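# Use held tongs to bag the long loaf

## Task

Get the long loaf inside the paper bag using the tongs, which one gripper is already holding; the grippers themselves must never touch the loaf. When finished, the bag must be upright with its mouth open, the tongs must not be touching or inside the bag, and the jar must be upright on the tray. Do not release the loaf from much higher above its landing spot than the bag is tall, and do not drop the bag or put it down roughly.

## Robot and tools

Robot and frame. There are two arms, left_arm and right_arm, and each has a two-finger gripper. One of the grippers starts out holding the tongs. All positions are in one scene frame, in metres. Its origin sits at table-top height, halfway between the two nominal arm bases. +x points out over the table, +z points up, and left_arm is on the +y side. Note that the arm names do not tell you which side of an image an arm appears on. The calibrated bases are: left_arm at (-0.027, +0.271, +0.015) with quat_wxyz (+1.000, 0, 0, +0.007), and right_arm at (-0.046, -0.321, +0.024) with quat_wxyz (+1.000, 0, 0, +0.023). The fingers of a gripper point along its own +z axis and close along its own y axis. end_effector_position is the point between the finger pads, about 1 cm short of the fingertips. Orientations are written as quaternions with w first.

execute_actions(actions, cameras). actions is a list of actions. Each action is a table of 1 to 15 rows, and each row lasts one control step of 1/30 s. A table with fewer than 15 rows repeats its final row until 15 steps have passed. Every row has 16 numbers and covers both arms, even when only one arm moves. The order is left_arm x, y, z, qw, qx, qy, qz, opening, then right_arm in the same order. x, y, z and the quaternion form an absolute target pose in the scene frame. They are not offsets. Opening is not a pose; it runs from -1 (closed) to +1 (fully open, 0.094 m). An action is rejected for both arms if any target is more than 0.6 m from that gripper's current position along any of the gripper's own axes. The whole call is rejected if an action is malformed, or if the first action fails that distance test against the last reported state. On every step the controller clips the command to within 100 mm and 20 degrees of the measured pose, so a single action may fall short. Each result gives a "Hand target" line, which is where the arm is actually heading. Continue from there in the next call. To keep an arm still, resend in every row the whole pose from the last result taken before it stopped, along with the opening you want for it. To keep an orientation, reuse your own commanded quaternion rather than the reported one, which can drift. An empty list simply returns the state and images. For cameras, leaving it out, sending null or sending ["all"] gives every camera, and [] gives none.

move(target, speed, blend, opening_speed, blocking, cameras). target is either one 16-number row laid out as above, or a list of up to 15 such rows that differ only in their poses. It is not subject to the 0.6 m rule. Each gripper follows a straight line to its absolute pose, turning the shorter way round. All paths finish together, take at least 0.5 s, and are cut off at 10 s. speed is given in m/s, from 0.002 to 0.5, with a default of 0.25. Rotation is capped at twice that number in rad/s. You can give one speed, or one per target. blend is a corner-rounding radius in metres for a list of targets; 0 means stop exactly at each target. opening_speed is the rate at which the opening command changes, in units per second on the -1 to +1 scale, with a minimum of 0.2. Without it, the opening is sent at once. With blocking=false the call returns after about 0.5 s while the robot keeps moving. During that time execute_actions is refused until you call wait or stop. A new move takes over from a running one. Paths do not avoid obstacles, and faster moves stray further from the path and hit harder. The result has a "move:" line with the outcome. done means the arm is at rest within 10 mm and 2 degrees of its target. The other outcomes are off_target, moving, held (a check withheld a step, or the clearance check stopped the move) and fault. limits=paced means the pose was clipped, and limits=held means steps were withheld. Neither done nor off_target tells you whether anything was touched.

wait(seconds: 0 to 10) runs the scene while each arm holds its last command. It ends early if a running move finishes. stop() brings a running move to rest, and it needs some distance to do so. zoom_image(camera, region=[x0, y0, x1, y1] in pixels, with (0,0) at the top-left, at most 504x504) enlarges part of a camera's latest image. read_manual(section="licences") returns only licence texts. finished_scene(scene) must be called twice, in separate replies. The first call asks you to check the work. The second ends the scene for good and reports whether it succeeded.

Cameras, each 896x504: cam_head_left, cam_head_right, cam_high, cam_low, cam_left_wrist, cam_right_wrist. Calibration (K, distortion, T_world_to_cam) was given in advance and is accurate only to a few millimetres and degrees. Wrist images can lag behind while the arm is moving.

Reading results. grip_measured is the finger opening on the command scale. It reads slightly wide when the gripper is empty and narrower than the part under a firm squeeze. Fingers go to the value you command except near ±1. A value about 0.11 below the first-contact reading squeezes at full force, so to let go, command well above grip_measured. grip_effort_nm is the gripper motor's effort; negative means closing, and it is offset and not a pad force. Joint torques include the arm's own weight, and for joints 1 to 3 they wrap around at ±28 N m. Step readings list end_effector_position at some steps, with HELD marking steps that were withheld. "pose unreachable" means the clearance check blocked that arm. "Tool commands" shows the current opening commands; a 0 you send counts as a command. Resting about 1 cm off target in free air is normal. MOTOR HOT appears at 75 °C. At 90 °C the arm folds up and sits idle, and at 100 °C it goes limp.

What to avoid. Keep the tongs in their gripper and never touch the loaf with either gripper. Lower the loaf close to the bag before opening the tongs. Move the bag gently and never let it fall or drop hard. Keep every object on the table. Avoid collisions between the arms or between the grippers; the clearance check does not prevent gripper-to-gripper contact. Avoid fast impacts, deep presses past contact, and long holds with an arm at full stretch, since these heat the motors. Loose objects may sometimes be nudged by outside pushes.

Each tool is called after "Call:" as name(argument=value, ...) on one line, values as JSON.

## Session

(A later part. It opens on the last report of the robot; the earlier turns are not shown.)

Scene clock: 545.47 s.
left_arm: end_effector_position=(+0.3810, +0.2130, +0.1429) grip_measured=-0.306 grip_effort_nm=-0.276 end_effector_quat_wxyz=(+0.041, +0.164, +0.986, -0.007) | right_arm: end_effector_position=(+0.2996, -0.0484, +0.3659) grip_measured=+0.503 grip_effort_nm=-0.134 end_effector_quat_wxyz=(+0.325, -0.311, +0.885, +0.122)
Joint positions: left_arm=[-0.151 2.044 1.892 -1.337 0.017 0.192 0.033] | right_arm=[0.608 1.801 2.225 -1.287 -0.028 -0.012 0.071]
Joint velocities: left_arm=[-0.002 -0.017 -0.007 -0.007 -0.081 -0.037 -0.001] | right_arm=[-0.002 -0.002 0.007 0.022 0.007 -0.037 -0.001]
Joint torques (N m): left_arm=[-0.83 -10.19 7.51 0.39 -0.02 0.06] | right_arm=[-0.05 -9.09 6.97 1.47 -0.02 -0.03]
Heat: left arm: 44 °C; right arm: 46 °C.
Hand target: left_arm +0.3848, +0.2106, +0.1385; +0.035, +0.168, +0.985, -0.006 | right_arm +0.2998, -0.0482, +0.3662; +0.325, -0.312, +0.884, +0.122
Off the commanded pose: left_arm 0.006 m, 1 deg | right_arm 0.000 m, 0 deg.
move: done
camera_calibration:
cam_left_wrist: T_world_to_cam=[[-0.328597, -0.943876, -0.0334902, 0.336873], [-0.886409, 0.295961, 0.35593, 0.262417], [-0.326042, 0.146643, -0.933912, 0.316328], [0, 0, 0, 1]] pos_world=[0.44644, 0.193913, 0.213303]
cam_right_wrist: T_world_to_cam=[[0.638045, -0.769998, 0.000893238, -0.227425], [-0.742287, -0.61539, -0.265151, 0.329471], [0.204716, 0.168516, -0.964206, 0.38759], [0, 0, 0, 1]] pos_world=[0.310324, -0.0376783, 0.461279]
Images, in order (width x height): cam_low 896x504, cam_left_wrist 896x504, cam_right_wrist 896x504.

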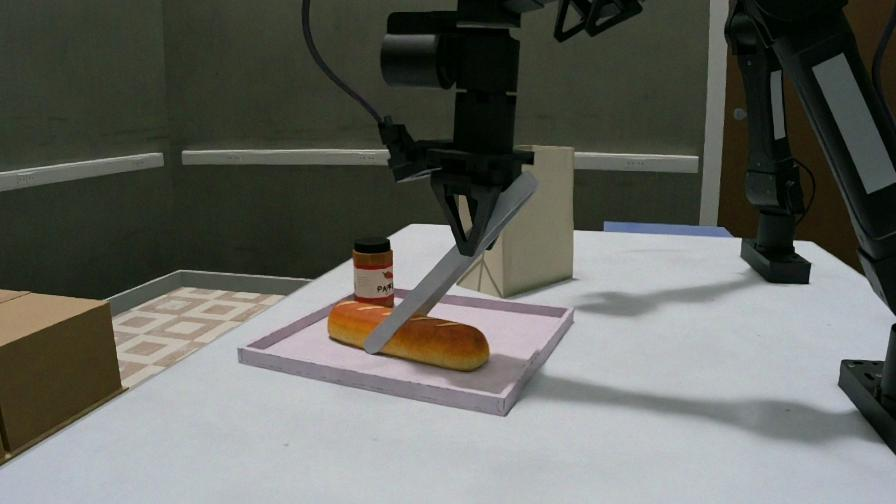

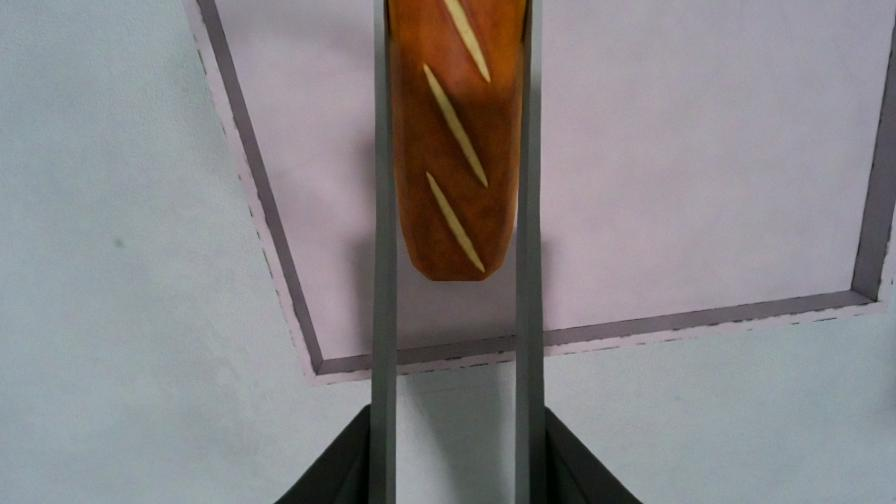

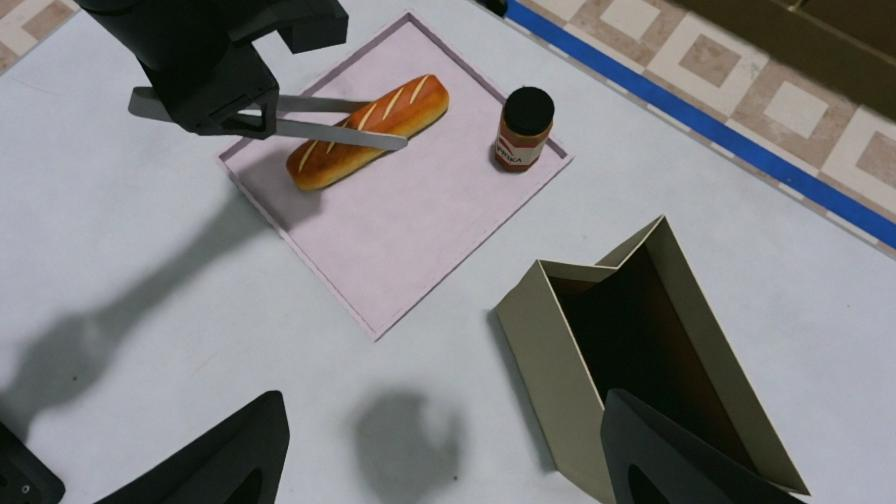

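Call:
move(target=[0.3849, 0.2105, 0.1385, 0.0344, 0.1684, 0.9851, -0.00588, -0.44, 0.2998, -0.0482, 0.3662, 0.325, -0.312, 0.884, 0.122, 0.5], opening_speed=0.2, cameras=["cam_left_wrist", "cam_low"])

Call:
zoom_image(camera="cam_left_wrist", region=[320, 0, 600, 280])

Scene clock: 550.27 s.
left_arm: end_effector_position=(+0.3810, +0.2130, +0.1429) grip_measured=-0.432 grip_effort_nm=-0.452 end_effector_quat_wxyz=(+0.041, +0.164, +0.986, -0.007) | right_arm: end_effector_position=(+0.2996, -0.0484, +0.3659) grip_measured=+0.503 grip_effort_nm=-0.134 end_effector_quat_wxyz=(+0.325, -0.311, +0.885, +0.122)
Joint positions: left_arm=[-0.151 2.044 1.892 -1.337 0.017 0.192 0.027] | right_arm=[0.608 1.801 2.225 -1.287 -0.028 -0.012 0.071]
Joint velocities: left_arm=[0.002 -0.007 0.002 -0.051 -0.022 -0.037 -0.001] | right_arm=[-0.007 0.002 -0.002 0.037 -0.051 0.037 0.001]
Joint torques (N m): left_arm=[-0.44 -9.95 7.58 0.41 0.01 0.08] | right_arm=[-0.06 -9.1 6.97 1.47 -0.02 -0.03]
Heat: left arm: 44 °C; right arm: 46 °C.
Hand target: left_arm +0.3848, +0.2106, +0.1385; +0.035, +0.168, +0.985, -0.006 | right_arm +0.2998, -0.0482, +0.3662; +0.325, -0.312, +0.884, +0.122
Off the commanded pose: left_arm 0.006 m, 1 deg | right_arm 0.000 m, 0 deg.
move: done
camera_calibration:
cam_left_wrist: T_world_to_cam=[[-0.328597, -0.943876, -0.0334902, 0.336873], [-0.886409, 0.295961, 0.35593, 0.262417], [-0.326042, 0.146643, -0.933912, 0.316328], [0, 0, 0, 1]] pos_world=[0.44644, 0.193913, 0.213303]
Images, in order (width x height): cam_low 896x504, cam_left_wrist 896x504.

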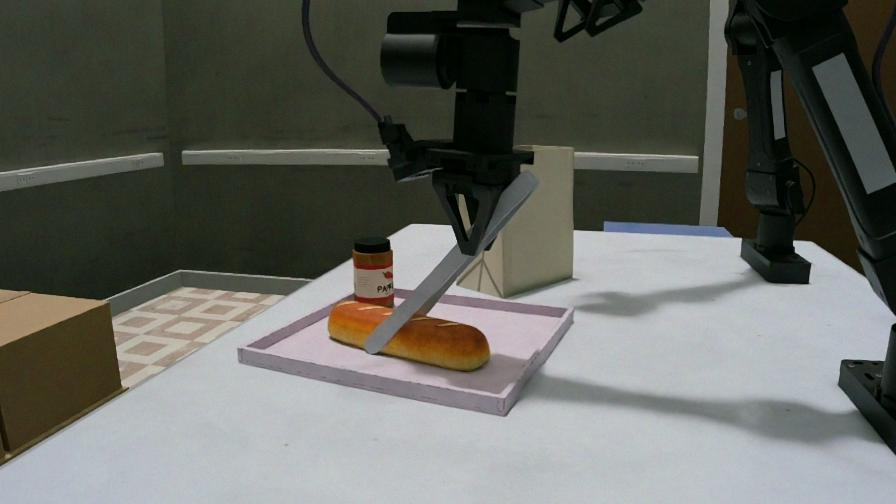

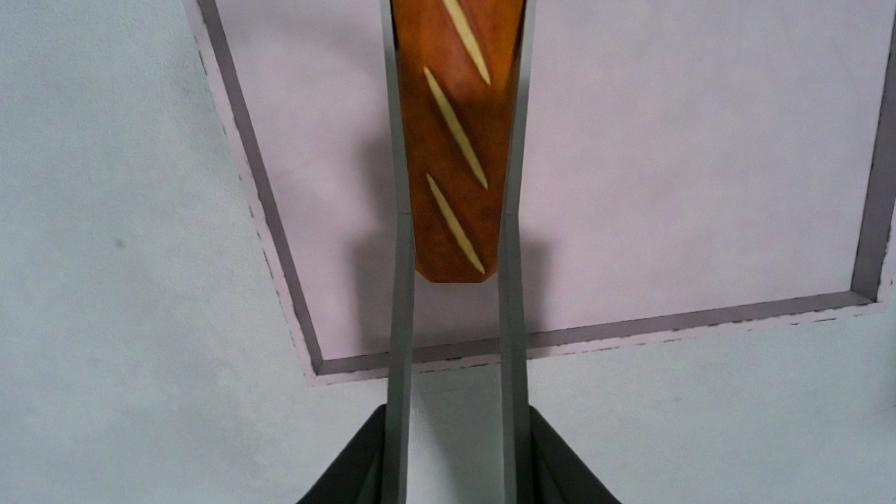

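Scaled by 1.800.

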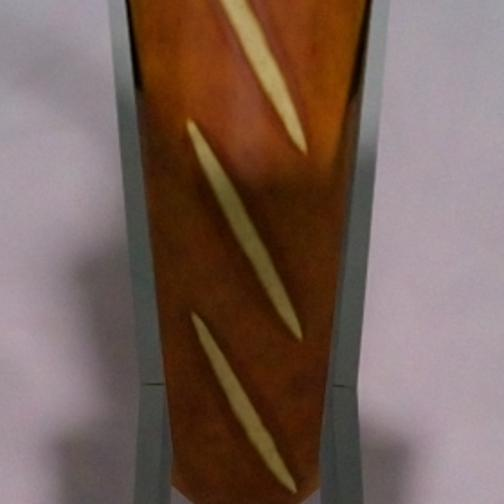

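Call:
move(target=[0.3849, 0.2105, 0.1385, 0.0344, 0.1684, 0.9851, -0.00588, -0.50, 0.2998, -0.0482, 0.3662, 0.325, -0.312, 0.884, 0.122, 0.5], opening_speed=0.2, cameras=["cam_left_wrist"])

Scene clock: 557.87 s.
left_arm: end_effector_position=(+0.3812, +0.2130, +0.1429) grip_measured=-0.498 grip_effort_nm=-0.422 end_effector_quat_wxyz=(+0.042, +0.164, +0.986, -0.007) | right_arm: end_effector_position=(+0.2996, -0.0484, +0.3659) grip_measured=+0.503 grip_effort_nm=-0.139 end_effector_quat_wxyz=(+0.325, -0.311, +0.885, +0.122)
Joint positions: left_arm=[-0.151 2.044 1.892 -1.336 0.017 0.192 0.024] | right_arm=[0.608 1.801 2.225 -1.287 -0.028 -0.012 0.071]
Joint velocities: left_arm=[0.002 0.012 -0.022 -0.066 -0.022 -0.022 0.006] | right_arm=[-0.027 -0.002 -0.017 -0.037 -0.037 0.037 0]
Joint torques (N m): left_arm=[-0.65 -10.18 7.69 0.4 -0.03 0.06] | right_arm=[-0.06 -9.1 6.97 1.47 -0.02 -0.03]
Heat: left arm: 45 °C; right arm: 46 °C.
Hand target: left_arm +0.3848, +0.2106, +0.1385; +0.035, +0.168, +0.985, -0.006 | right_arm +0.2998, -0.0482, +0.3662; +0.325, -0.312, +0.884, +0.122
Off the commanded pose: left_arm 0.006 m, 1 deg | right_arm 0.000 m, 0 deg.
move: done
camera_calibration:
cam_left_wrist: T_world_to_cam=[[-0.328571, -0.94388, -0.0336399, 0.336923], [-0.886678, 0.295998, 0.355229, 0.26278], [-0.325336, 0.146546, -0.934174, 0.316197], [0, 0, 0, 1]] pos_world=[0.446574, 0.193895, 0.21337]
Images, in order (width x height): cam_left_wrist 896x504.

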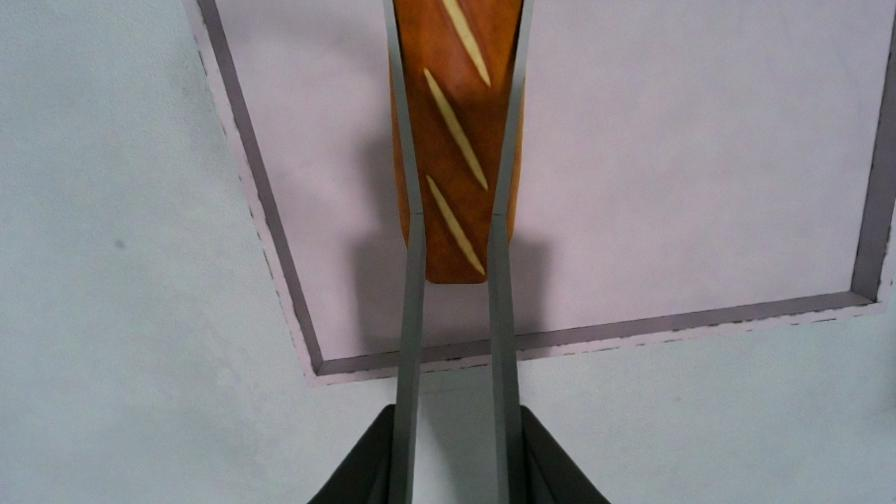

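Call:
execute_actions(actions=[], cameras=["cam_left_wrist","cam_right_wrist"])

Scene clock: 581.63 s.
left_arm: end_effector_position=(+0.3812, +0.2130, +0.1429) grip_measured=-0.498 grip_effort_nm=-0.427 end_effector_quat_wxyz=(+0.042, +0.164, +0.986, -0.007) | right_arm: end_effector_position=(+0.2996, -0.0484, +0.3659) grip_measured=+0.503 grip_effort_nm=-0.134 end_effector_quat_wxyz=(+0.325, -0.311, +0.885, +0.122)
Joint positions: left_arm=[-0.151 2.044 1.892 -1.336 0.017 0.192 0.024] | right_arm=[0.608 1.801 2.225 -1.287 -0.028 -0.012 0.071]
Joint velocities: left_arm=[-0.017 -0.007 -0.012 -0.037 -0.022 0.022 0.006] | right_arm=[-0.007 -0.017 -0.017 -0.037 0.022 -0.022 0.001]
Joint torques (N m): left_arm=[-0.34 -10.03 7.71 0.37 -0.04 0.05] | right_arm=[-0.06 -9.09 6.97 1.47 -0.02 -0.03]
Heat: left arm: 46 °C; right arm: 46 °C.
Hand target: left_arm +0.3848, +0.2106, +0.1385; +0.035, +0.168, +0.985, -0.006 | right_arm +0.2998, -0.0482, +0.3662; +0.325, -0.312, +0.884, +0.122
Tool commands: left_gripper/opening=-0.5 right_gripper/opening=+0.5
Off the commanded pose: left_arm 0.006 m, 1 deg | right_arm 0.000 m, 0 deg.
camera_calibration:
cam_left_wrist: T_world_to_cam=[[-0.328571, -0.94388, -0.0336399, 0.336923], [-0.886678, 0.295998, 0.355229, 0.26278], [-0.325336, 0.146546, -0.934174, 0.316197], [0, 0, 0, 1]] pos_world=[0.446574, 0.193895, 0.21337]
cam_right_wrist: T_world_to_cam=[[0.638045, -0.769998, 0.000893238, -0.227425], [-0.742287, -0.61539, -0.265151, 0.329471], [0.204716, 0.168516, -0.964206, 0.38759], [0, 0, 0, 1]] pos_world=[0.310324, -0.0376783, 0.461279]
Images, in order (width x height): cam_left_wrist 896x504, cam_right_wrist 896x504.

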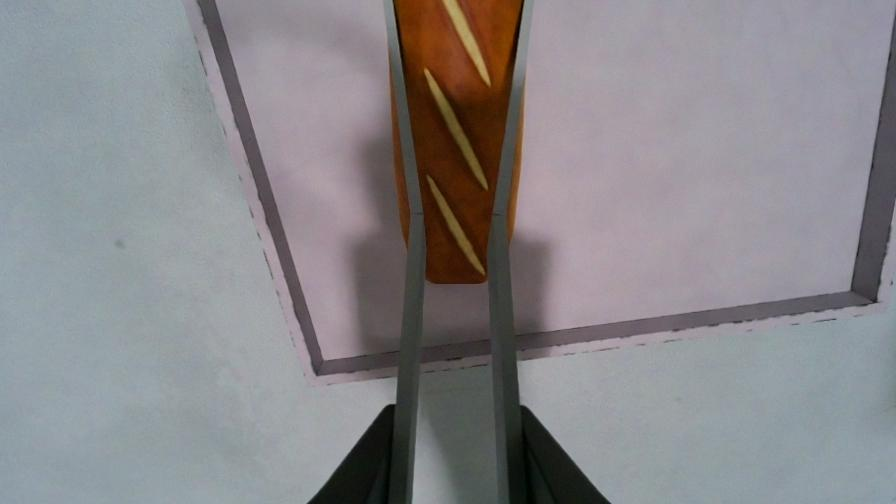

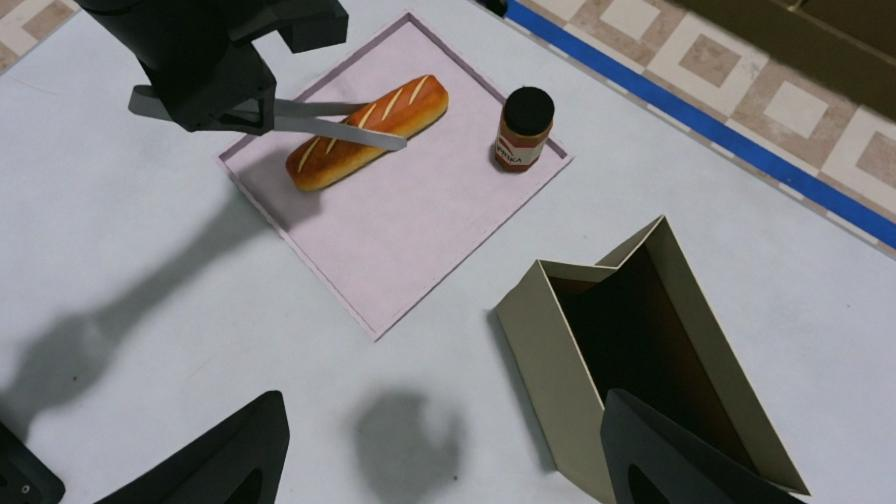

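Call:
move(target=[0.3849, 0.2105, 0.1685, 0.0344, 0.1684, 0.9851, -0.00588, -0.5, 0.2998, -0.0482, 0.3662, 0.325, -0.312, 0.884, 0.122, 0.5], speed=0.05, cameras=["cam_left_wrist", "cam_right_wrist", "cam_low"])

Scene clock: 647.53 s.
left_arm: end_effector_position=(+0.3785, +0.2134, +0.1730) grip_measured=-0.500 grip_effort_nm=-0.681 end_effector_quat_wxyz=(+0.038, +0.164, +0.986, -0.007) | right_arm: end_effector_position=(+0.2996, -0.0484, +0.3659) grip_measured=+0.503 grip_effort_nm=-0.134 end_effector_quat_wxyz=(+0.325, -0.311, +0.885, +0.122)
Joint positions: left_arm=[-0.151 2.061 2.039 -1.473 0.016 0.192 0.023] | right_arm=[0.608 1.801 2.225 -1.287 -0.028 -0.012 0.071]
Joint velocities: left_arm=[-0.002 -0.022 -0.007 -0.007 -0.007 -0.037 -0.006] | right_arm=[0.017 -0.007 0.002 -0.037 -0.081 0.007 0]
Joint torques (N m): left_arm=[-0.68 -9.77 7.76 0.43 -0.09 0.07] | right_arm=[-0.06 -9.1 6.97 1.47 -0.02 -0.03]
Heat: left arm: 46 °C; right arm: 46 °C.
Hand target: left_arm +0.3843, +0.2106, +0.1684; +0.035, +0.168, +0.985, -0.006 | right_arm +0.2998, -0.0482, +0.3662; +0.325, -0.312, +0.884, +0.122
Off the commanded pose: left_arm 0.008 m, 1 deg | right_arm 0.000 m, 0 deg.
move: done
camera_calibration:
cam_left_wrist: T_world_to_cam=[[-0.328766, -0.943846, -0.0326651, 0.337357], [-0.884267, 0.295499, 0.361596, 0.247615], [-0.331638, 0.147765, -0.931763, 0.345088], [0, 0, 0, 1]] pos_world=[0.444314, 0.194251, 0.243024]
cam_right_wrist: T_world_to_cam=[[0.638045, -0.769998, 0.000893238, -0.227425], [-0.742287, -0.61539, -0.265151, 0.329471], [0.204716, 0.168516, -0.964206, 0.38759], [0, 0, 0, 1]] pos_world=[0.310324, -0.0376783, 0.461279]
Images, in order (width x height): cam_low 896x504, cam_left_wrist 896x504, cam_right_wrist 896x504.

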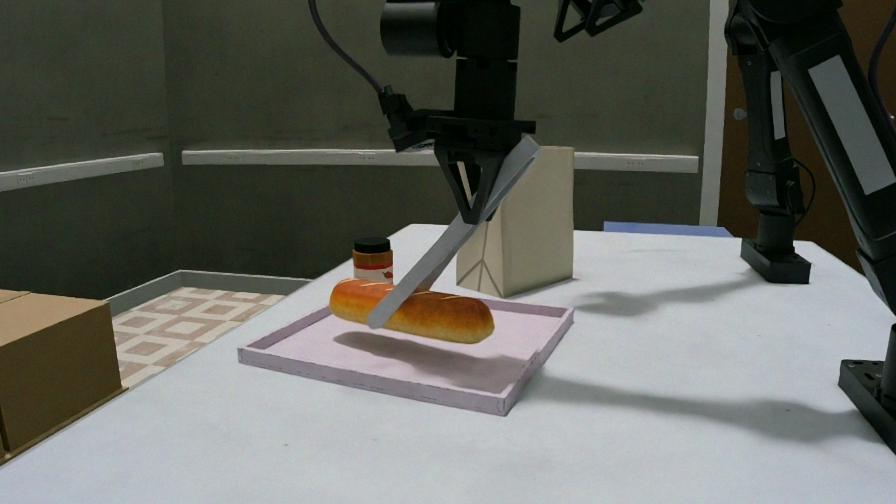

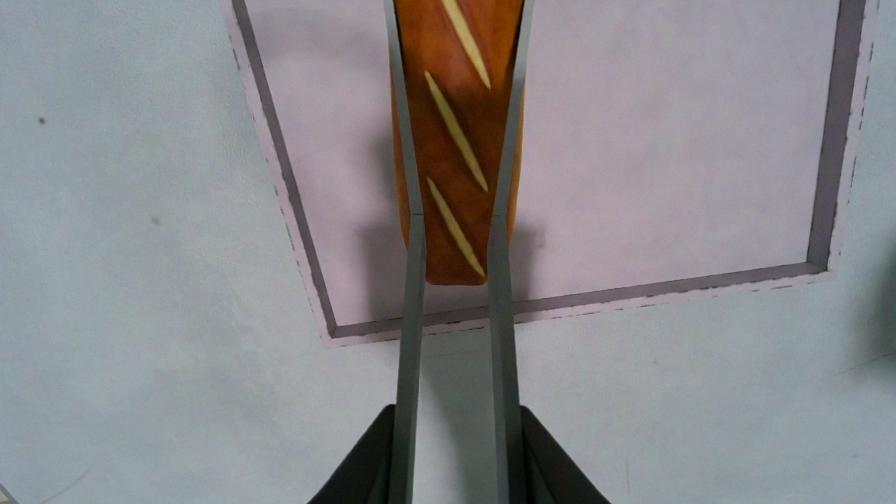

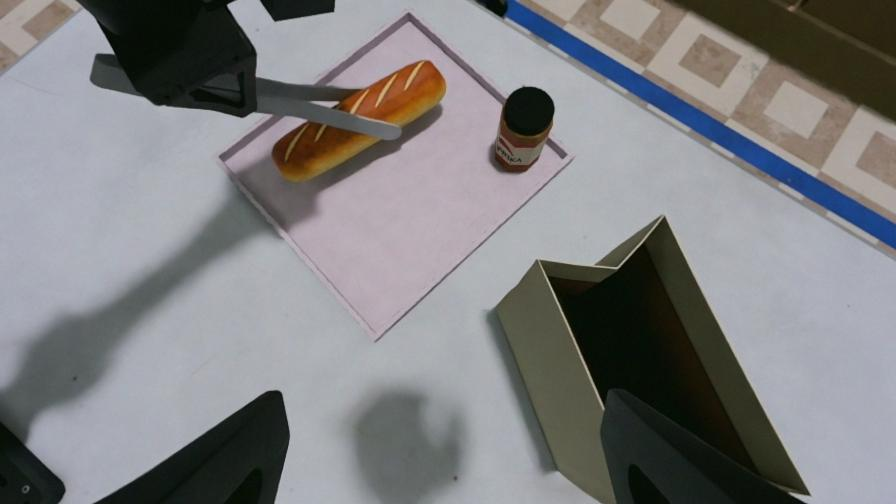

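Call:
move(target=[0.3849, 0.2105, 0.2085, 0.0344, 0.1684, 0.9851, -0.00588, -0.5, 0.27, -0.303, 0.408, 0.5049, -0.2884, 0.7925, 0.1838, 0.5], speed=0.15, cameras=["cam_left_wrist", "cam_right_wrist", "cam_low"])

Scene clock: 688.13 s.
left_arm: end_effector_position=(+0.3804, +0.2132, +0.1979) grip_measured=-0.500 grip_effort_nm=-0.686 end_effector_quat_wxyz=(+0.044, +0.164, +0.985, -0.007) | right_arm: end_effector_position=(+0.2737, -0.3089, +0.4092) grip_measured=+0.503 grip_effort_nm=-0.139 end_effector_quat_wxyz=(+0.511, -0.285, +0.792, +0.173)
Joint positions: left_arm=[-0.151 2.091 2.187 -1.579 0.016 0.192 0.023] | right_arm=[-0.481 1.308 1.64 -1.13 -0.949 -0.714 0.071]
Joint velocities: left_arm=[-0.002 0.002 -0.002 0.022 -0.007 0.037 -0.006] | right_arm=[0.002 0.002 0.012 -0.051 0.081 -0.022 -0.001]
Joint torques (N m): left_arm=[-0.57 -13.33 7.94 0.49 -0.06 0.06] | right_arm=[-0.69 -2.84 8.65 1.17 -0.65 -0.06]
Heat: left arm: 46 °C; right arm: 45 °C.
Hand target: left_arm +0.3841, +0.2107, +0.2080; +0.060, +0.168, +0.984, -0.005 | right_arm +0.2730, -0.3081, +0.4109; +0.511, -0.285, +0.790, +0.184
Off the commanded pose: left_arm 0.012 m, 1 deg | right_arm 0.007 m, 1 deg.
joint sent to its limit (left arm) — joint 4 (wrist pitch), lower limit. The joint targets are off in orientation, not in position.
move: off_target (left_arm)
camera_calibration:
cam_left_wrist: T_world_to_cam=[[-0.328337, -0.943899, -0.0353569, 0.338997], [-0.888468, 0.295915, 0.350798, 0.24403], [-0.320655, 0.146593, -0.935783, 0.365798], [0, 0, 0, 1]] pos_world=[0.445413, 0.194143, 0.268689]
cam_right_wrist: T_world_to_cam=[[0.630853, -0.775123, 0.0347786, -0.425033], [-0.578603, -0.499828, -0.644508, 0.30752], [0.516956, 0.386467, -0.763806, 0.378382], [0, 0, 0, 1]] pos_world=[0.250458, -0.321978, 0.501992]
Images, in order (width x height): cam_low 896x504, cam_left_wrist 896x504, cam_right_wrist 896x504.

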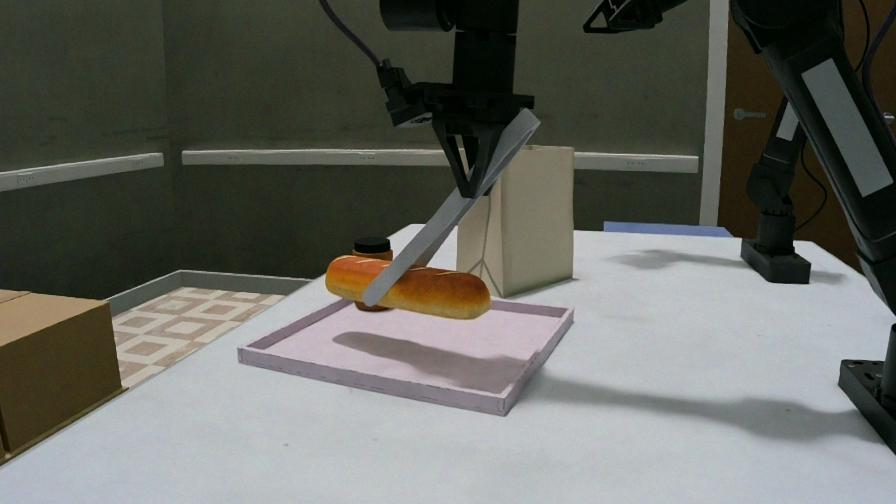

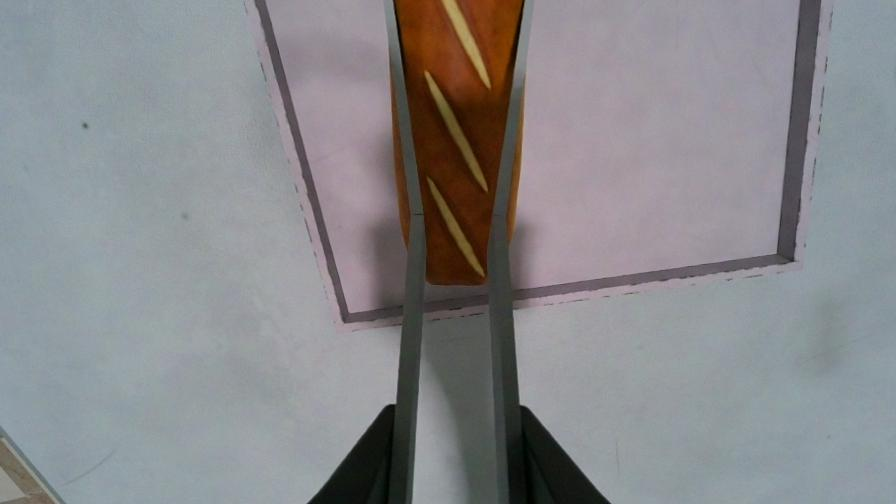

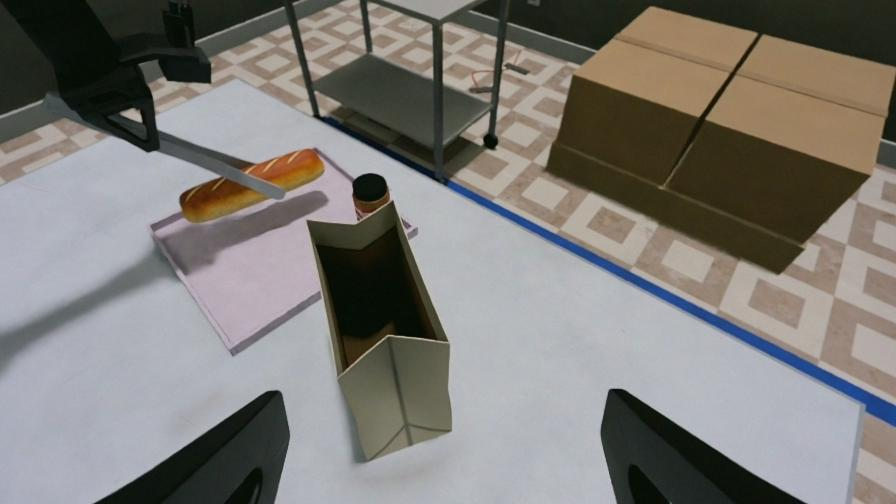

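Call:
move(target=[0.33, 0.17, 0.33, 0.7214, 0.1125, 0.6727, -0.1207, -0.5, 0.273, -0.3081, 0.4109, 0.511, -0.285, 0.790, 0.184, 0.5], speed=0.12, cameras=["cam_left_wrist", "cam_right_wrist", "cam_low", "cam_high"])

Scene clock: 743.40 s.
left_arm: end_effector_position=(+0.3372, +0.1692, +0.3184) grip_measured=-0.498 grip_effort_nm=-0.652 end_effector_quat_wxyz=(+0.704, +0.128, +0.689, -0.114) | right_arm: end_effector_position=(+0.2736, -0.3087, +0.4092) grip_measured=+0.503 grip_effort_nm=-0.129 end_effector_quat_wxyz=(+0.511, -0.285, +0.792, +0.174)
Joint positions: left_arm=[-0.231 1.019 0.604 0.432 0.125 0.021 0.024] | right_arm=[-0.481 1.308 1.64 -1.131 -0.95 -0.714 0.071]
Joint velocities: left_arm=[-0.002 -0.002 0.002 -0.007 0.051 -0.022 -0.001] | right_arm=[-0.012 0.002 0.017 -0.007 -0.022 -0.007 0]
Joint torques (N m): left_arm=[-0.49 -5.31 5.48 2.22 -0.08 -0.04] | right_arm=[-0.75 -3.02 8.29 1.2 -0.63 -0.05]
Heat: left arm: 48 °C; right arm: 44 °C.
Hand target: left_arm +0.3320, +0.1693, +0.3286; +0.720, +0.123, +0.672, -0.118 | right_arm +0.2730, -0.3082, +0.4110; +0.512, -0.284, +0.790, +0.184
Off the commanded pose: left_arm 0.014 m, 3 deg | right_arm 0.002 m, 1 deg.
move: off_target (left_arm)
camera_calibration:
cam_left_wrist: T_world_to_cam=[[-0.303831, -0.95223, -0.0307194, 0.279135], [-0.388697, 0.153332, -0.908517, 0.43294], [0.869828, -0.264096, -0.416717, -0.0260331], [0, 0, 0, 1]] pos_world=[0.275737, 0.192542, 0.39106]
cam_right_wrist: T_world_to_cam=[[0.631727, -0.774441, 0.034085, -0.424493], [-0.578212, -0.500034, -0.644699, 0.307416], [0.516325, 0.387565, -0.763677, 0.378838], [0, 0, 0, 1]] pos_world=[0.250312, -0.321851, 0.501969]
Images, in order (width x height): cam_high 896x504, cam_low 896x504, cam_left_wrist 896x504, cam_right_wrist 896x504.

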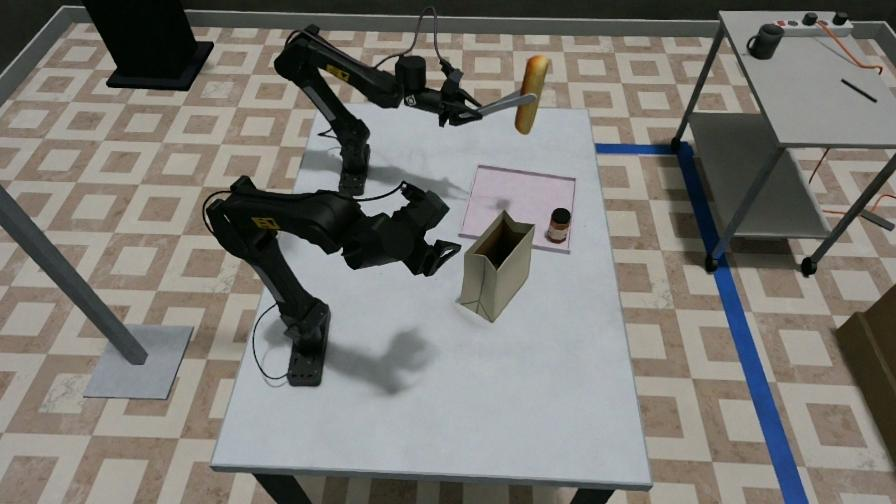

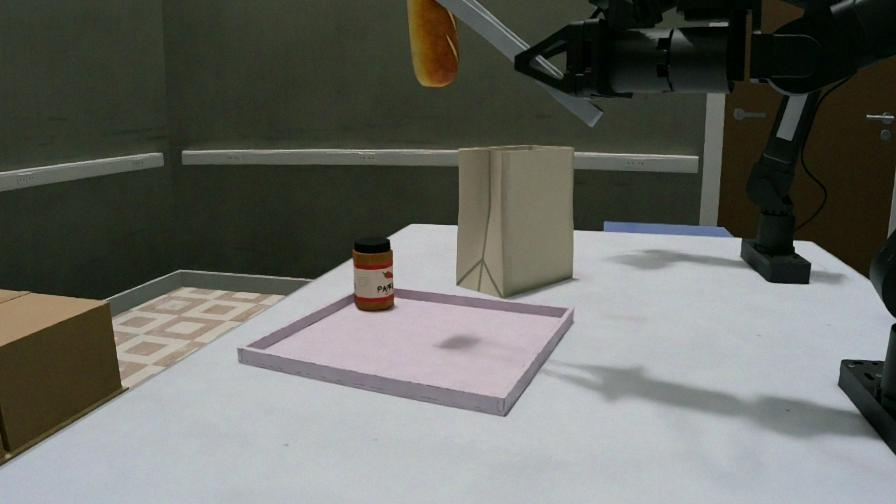

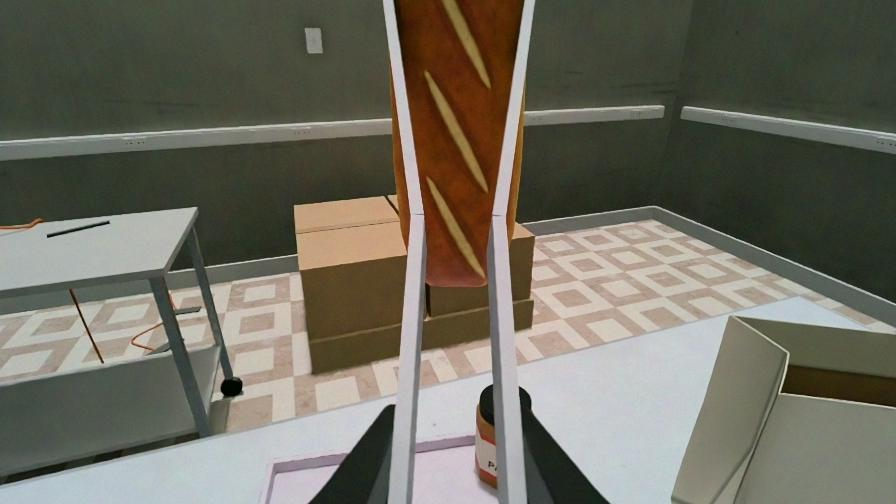

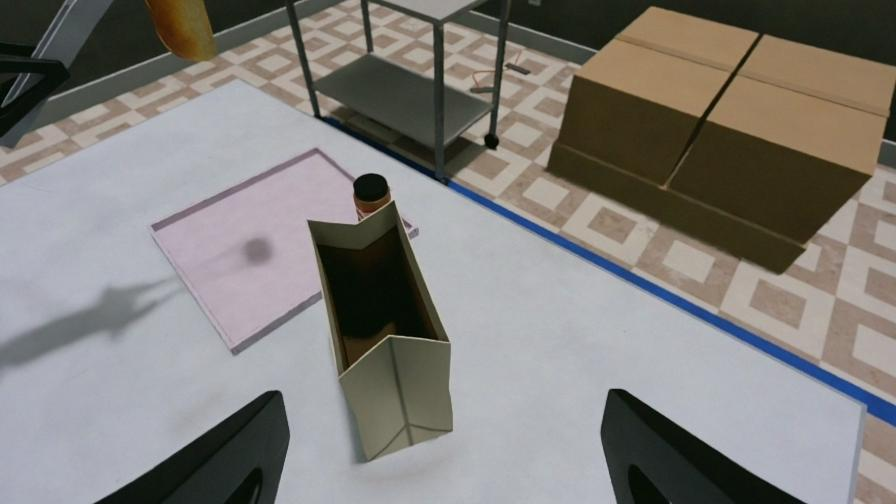

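Call:
move(target=[0.282, -0.072, 0.345, 0.7143, 0.1844, 0.6432, -0.2048, -0.5, 0.273, -0.3081, 0.4109, 0.511, -0.285, 0.790, 0.184, 0.5], speed=0.12, cameras=["cam_left_wrist", "cam_right_wrist", "cam_low", "cam_high", "cam_head_left", "cam_head_right"])

Scene clock: 766.53 s.
left_arm: end_effector_position=(+0.2812, -0.0678, +0.3214) grip_measured=-0.498 grip_effort_nm=-0.681 end_effector_quat_wxyz=(+0.696, +0.201, +0.662, -0.193) | right_arm: end_effector_position=(+0.2735, -0.3087, +0.4092) grip_measured=+0.503 grip_effort_nm=-0.134 end_effector_quat_wxyz=(+0.511, -0.285, +0.792, +0.174)
Joint positions: left_arm=[-1.015 1.426 0.847 0.626 -0.436 0.044 0.024] | right_arm=[-0.481 1.308 1.64 -1.131 -0.95 -0.714 0.071]
Joint velocities: left_arm=[-0.017 -0.002 -0.002 0.007 0.037 -0.007 -0.001] | right_arm=[0.002 -0.007 -0.007 -0.022 -0.037 -0.007 -0.002]
Joint torques (N m): left_arm=[-0.23 -6.08 9.58 2.18 -0.05 0.11] | right_arm=[-0.75 -3.03 8.31 1.2 -0.63 -0.06]
Heat: left arm: 43 °C; right arm: 44 °C.
Hand target: left_arm +0.2837, -0.0713, +0.3450; +0.715, +0.185, +0.643, -0.204 | right_arm +0.2730, -0.3082, +0.4110; +0.511, -0.285, +0.790, +0.184
Off the commanded pose: left_arm 0.024 m, 4 deg | right_arm 0.002 m, 1 deg.
move: off_target (left_arm)
camera_calibration:
cam_left_wrist: T_world_to_cam=[[-0.504957, -0.862586, -0.0310569, 0.0992885], [-0.325241, 0.223478, -0.918845, 0.440463], [0.799523, -0.453876, -0.393394, -0.0392585], [0, 0, 0, 1]] pos_world=[0.224781, -0.0306074, 0.392357]
cam_right_wrist: T_world_to_cam=[[0.631929, -0.774281, 0.0339658, -0.4244], [-0.578005, -0.500028, -0.644889, 0.30748], [0.516309, 0.387892, -0.763521, 0.378899], [0, 0, 0, 1]] pos_world=[0.250287, -0.321828, 0.502003]

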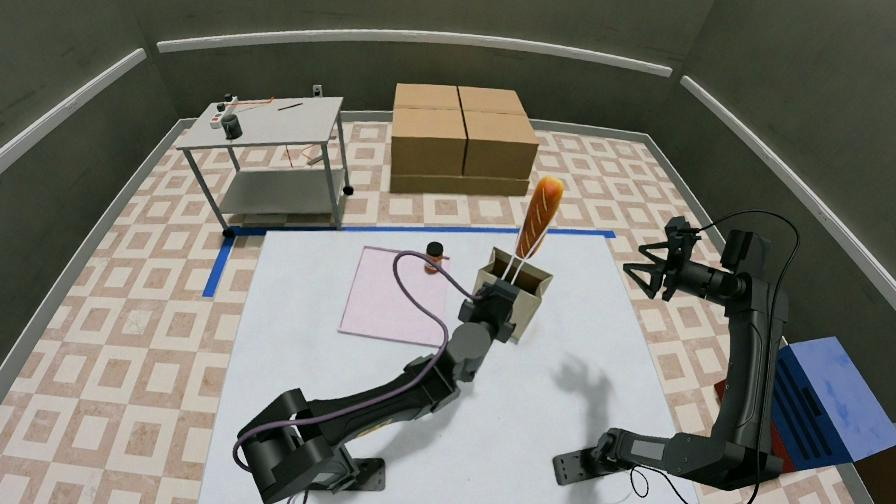

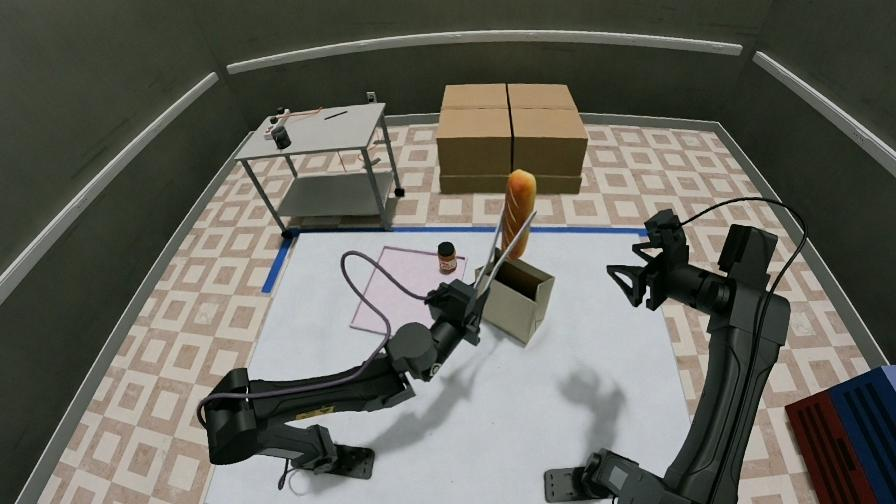

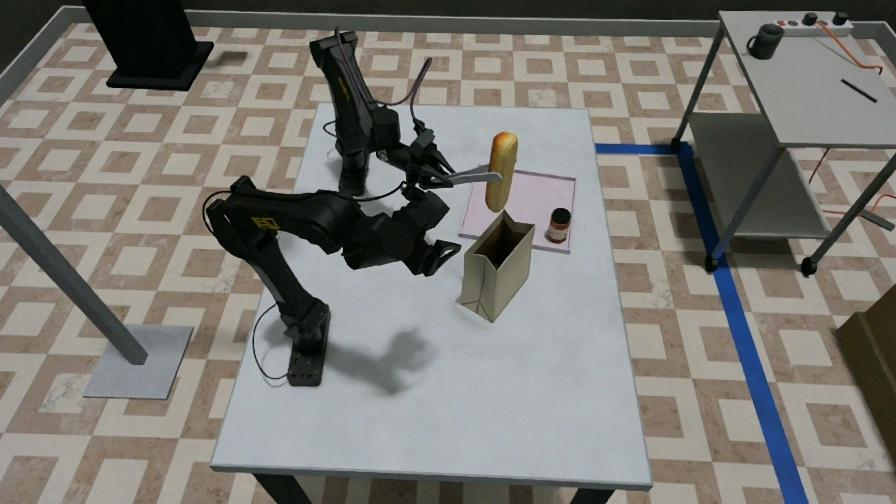

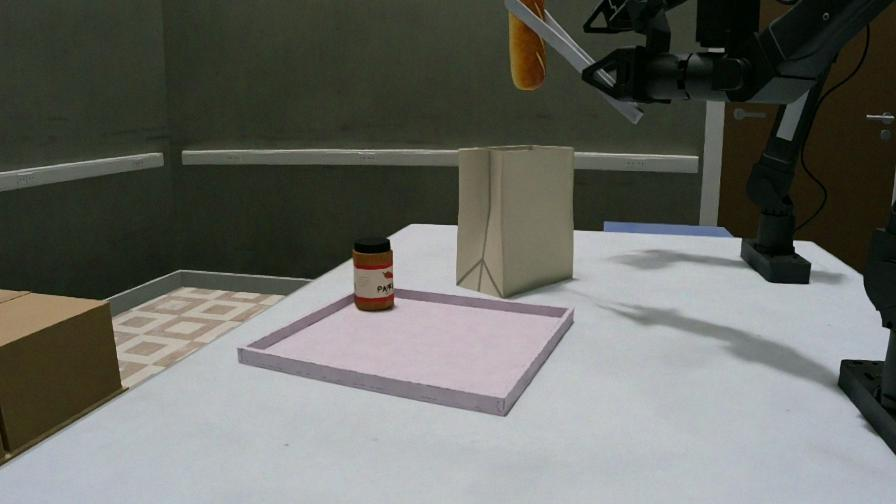

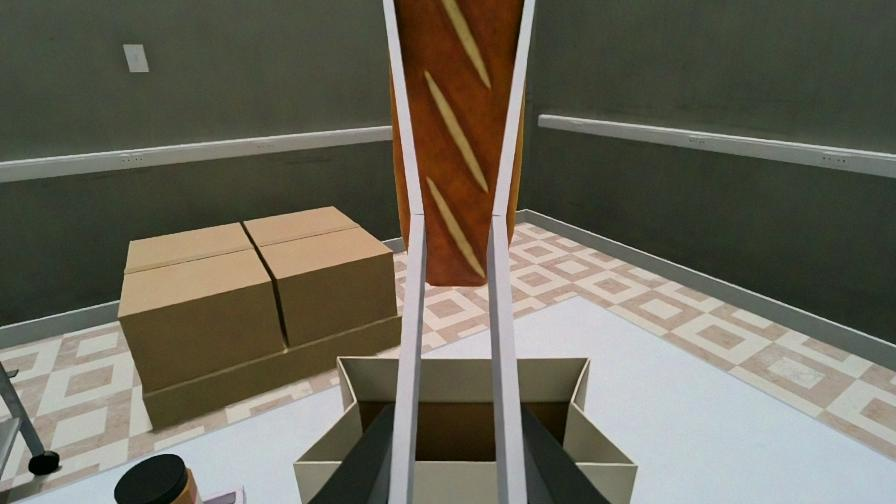

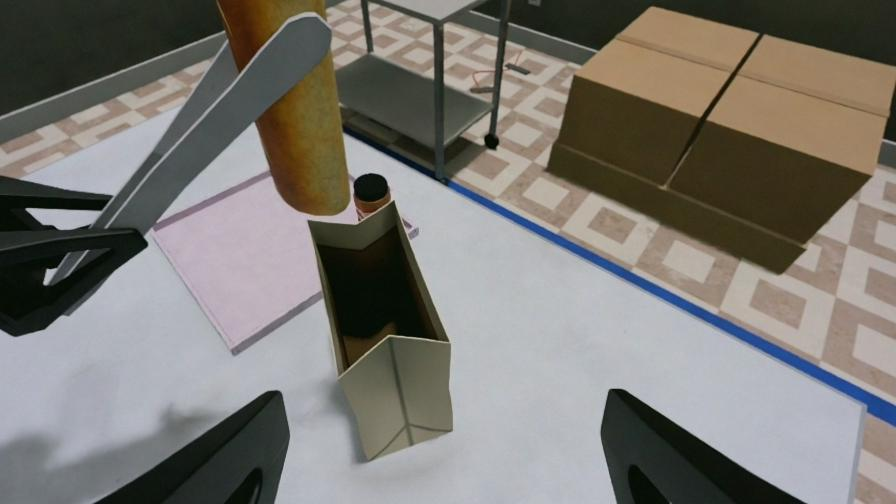

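Call:
move(target=[0.292, -0.083, 0.295, 0.7143, 0.1844, 0.6432, -0.2048, -0.5, 0.273, -0.3081, 0.4109, 0.511, -0.285, 0.790, 0.184, 0.5], speed=0.08, cameras=["cam_left_wrist", "cam_right_wrist", "cam_low", "cam_high"])

Scene clock: 806.33 s.
left_arm: end_effector_position=(+0.2917, -0.0839, +0.2980) grip_measured=-0.498 grip_effort_nm=-0.676 end_effector_quat_wxyz=(+0.710, +0.187, +0.647, -0.205) | right_arm: end_effector_position=(+0.2735, -0.3087, +0.4092) grip_measured=+0.503 grip_effort_nm=-0.134 end_effector_quat_wxyz=(+0.511, -0.285, +0.792, +0.174)
Joint positions: left_arm=[-1.015 1.57 0.822 0.85 -0.438 0.044 0.024] | right_arm=[-0.481 1.308 1.64 -1.131 -0.95 -0.714 0.071]
Joint velocities: left_arm=[-0.007 -0.012 0.012 0.007 0.022 0.007 -0.001] | right_arm=[-0.012 -0.002 -0.022 0.022 -0.066 -0.007 0]
Joint torques (N m): left_arm=[0.34 -7.12 5.31 2.07 0.01 0.09] | right_arm=[-0.75 -3.02 8.31 1.2 -0.63 -0.06]
Heat: left arm: 47 °C; right arm: 44 °C.
Hand target: left_arm +0.2924, -0.0832, +0.2950; +0.714, +0.185, +0.643, -0.204 | right_arm +0.2730, -0.3082, +0.4110; +0.511, -0.285, +0.790, +0.184
Off the commanded pose: left_arm 0.003 m, 1 deg | right_arm 0.002 m, 1 deg.
move: done
camera_calibration:
cam_left_wrist: T_world_to_cam=[[-0.503424, -0.864019, -0.00596007, 0.0819512], [-0.298048, 0.180125, -0.937402, 0.41996], [0.811006, -0.470134, -0.348199, -0.0823408], [0, 0, 0, 1]] pos_world=[0.233204, -0.0435493, 0.365489]
cam_right_wrist: T_world_to_cam=[[0.631929, -0.774281, 0.0339658, -0.4244], [-0.578005, -0.500028, -0.644889, 0.30748], [0.516309, 0.387892, -0.763521, 0.378899], [0, 0, 0, 1]] pos_world=[0.250287, -0.321828, 0.502003]
Images, in order (width x height): cam_high 896x504, cam_low 896x504, cam_left_wrist 896x504, cam_right_wrist 896x504.

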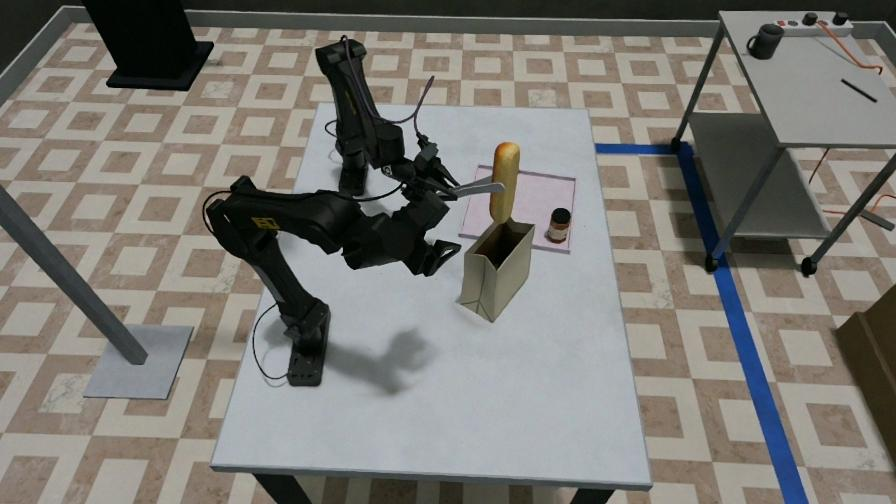

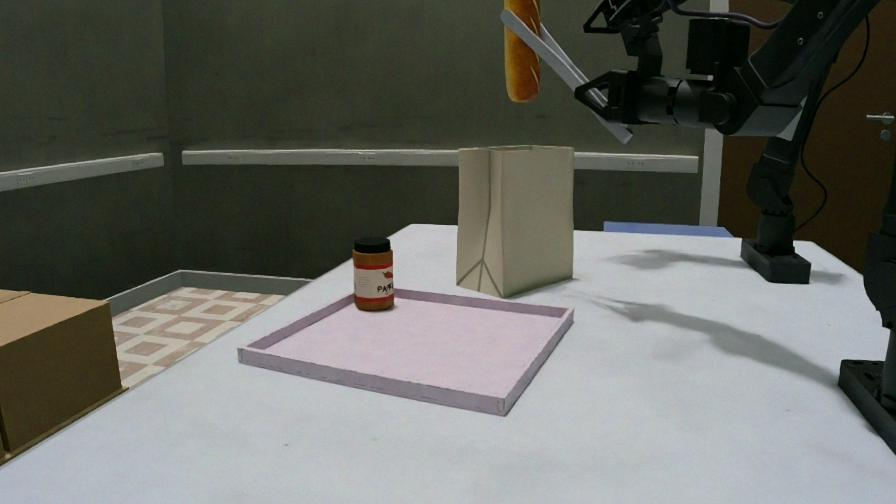

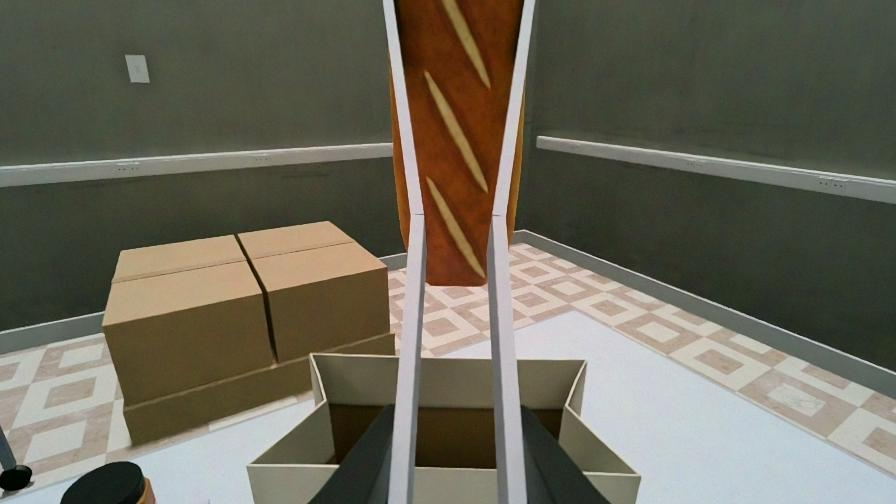

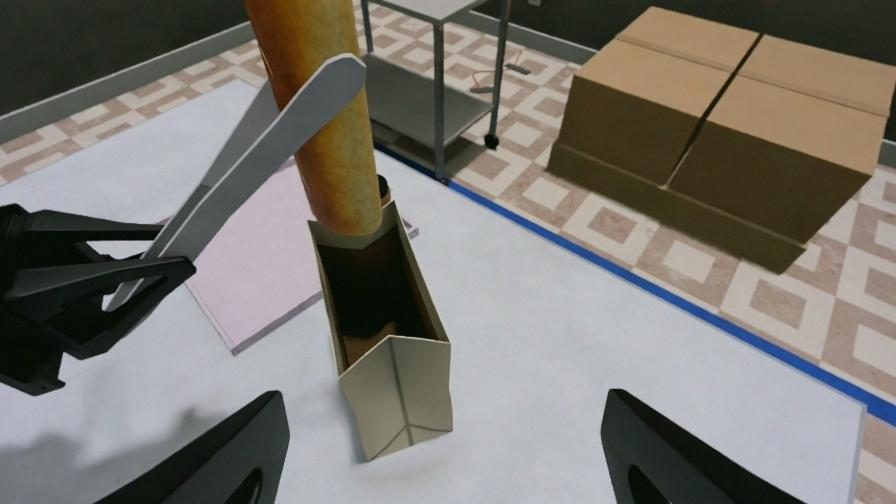

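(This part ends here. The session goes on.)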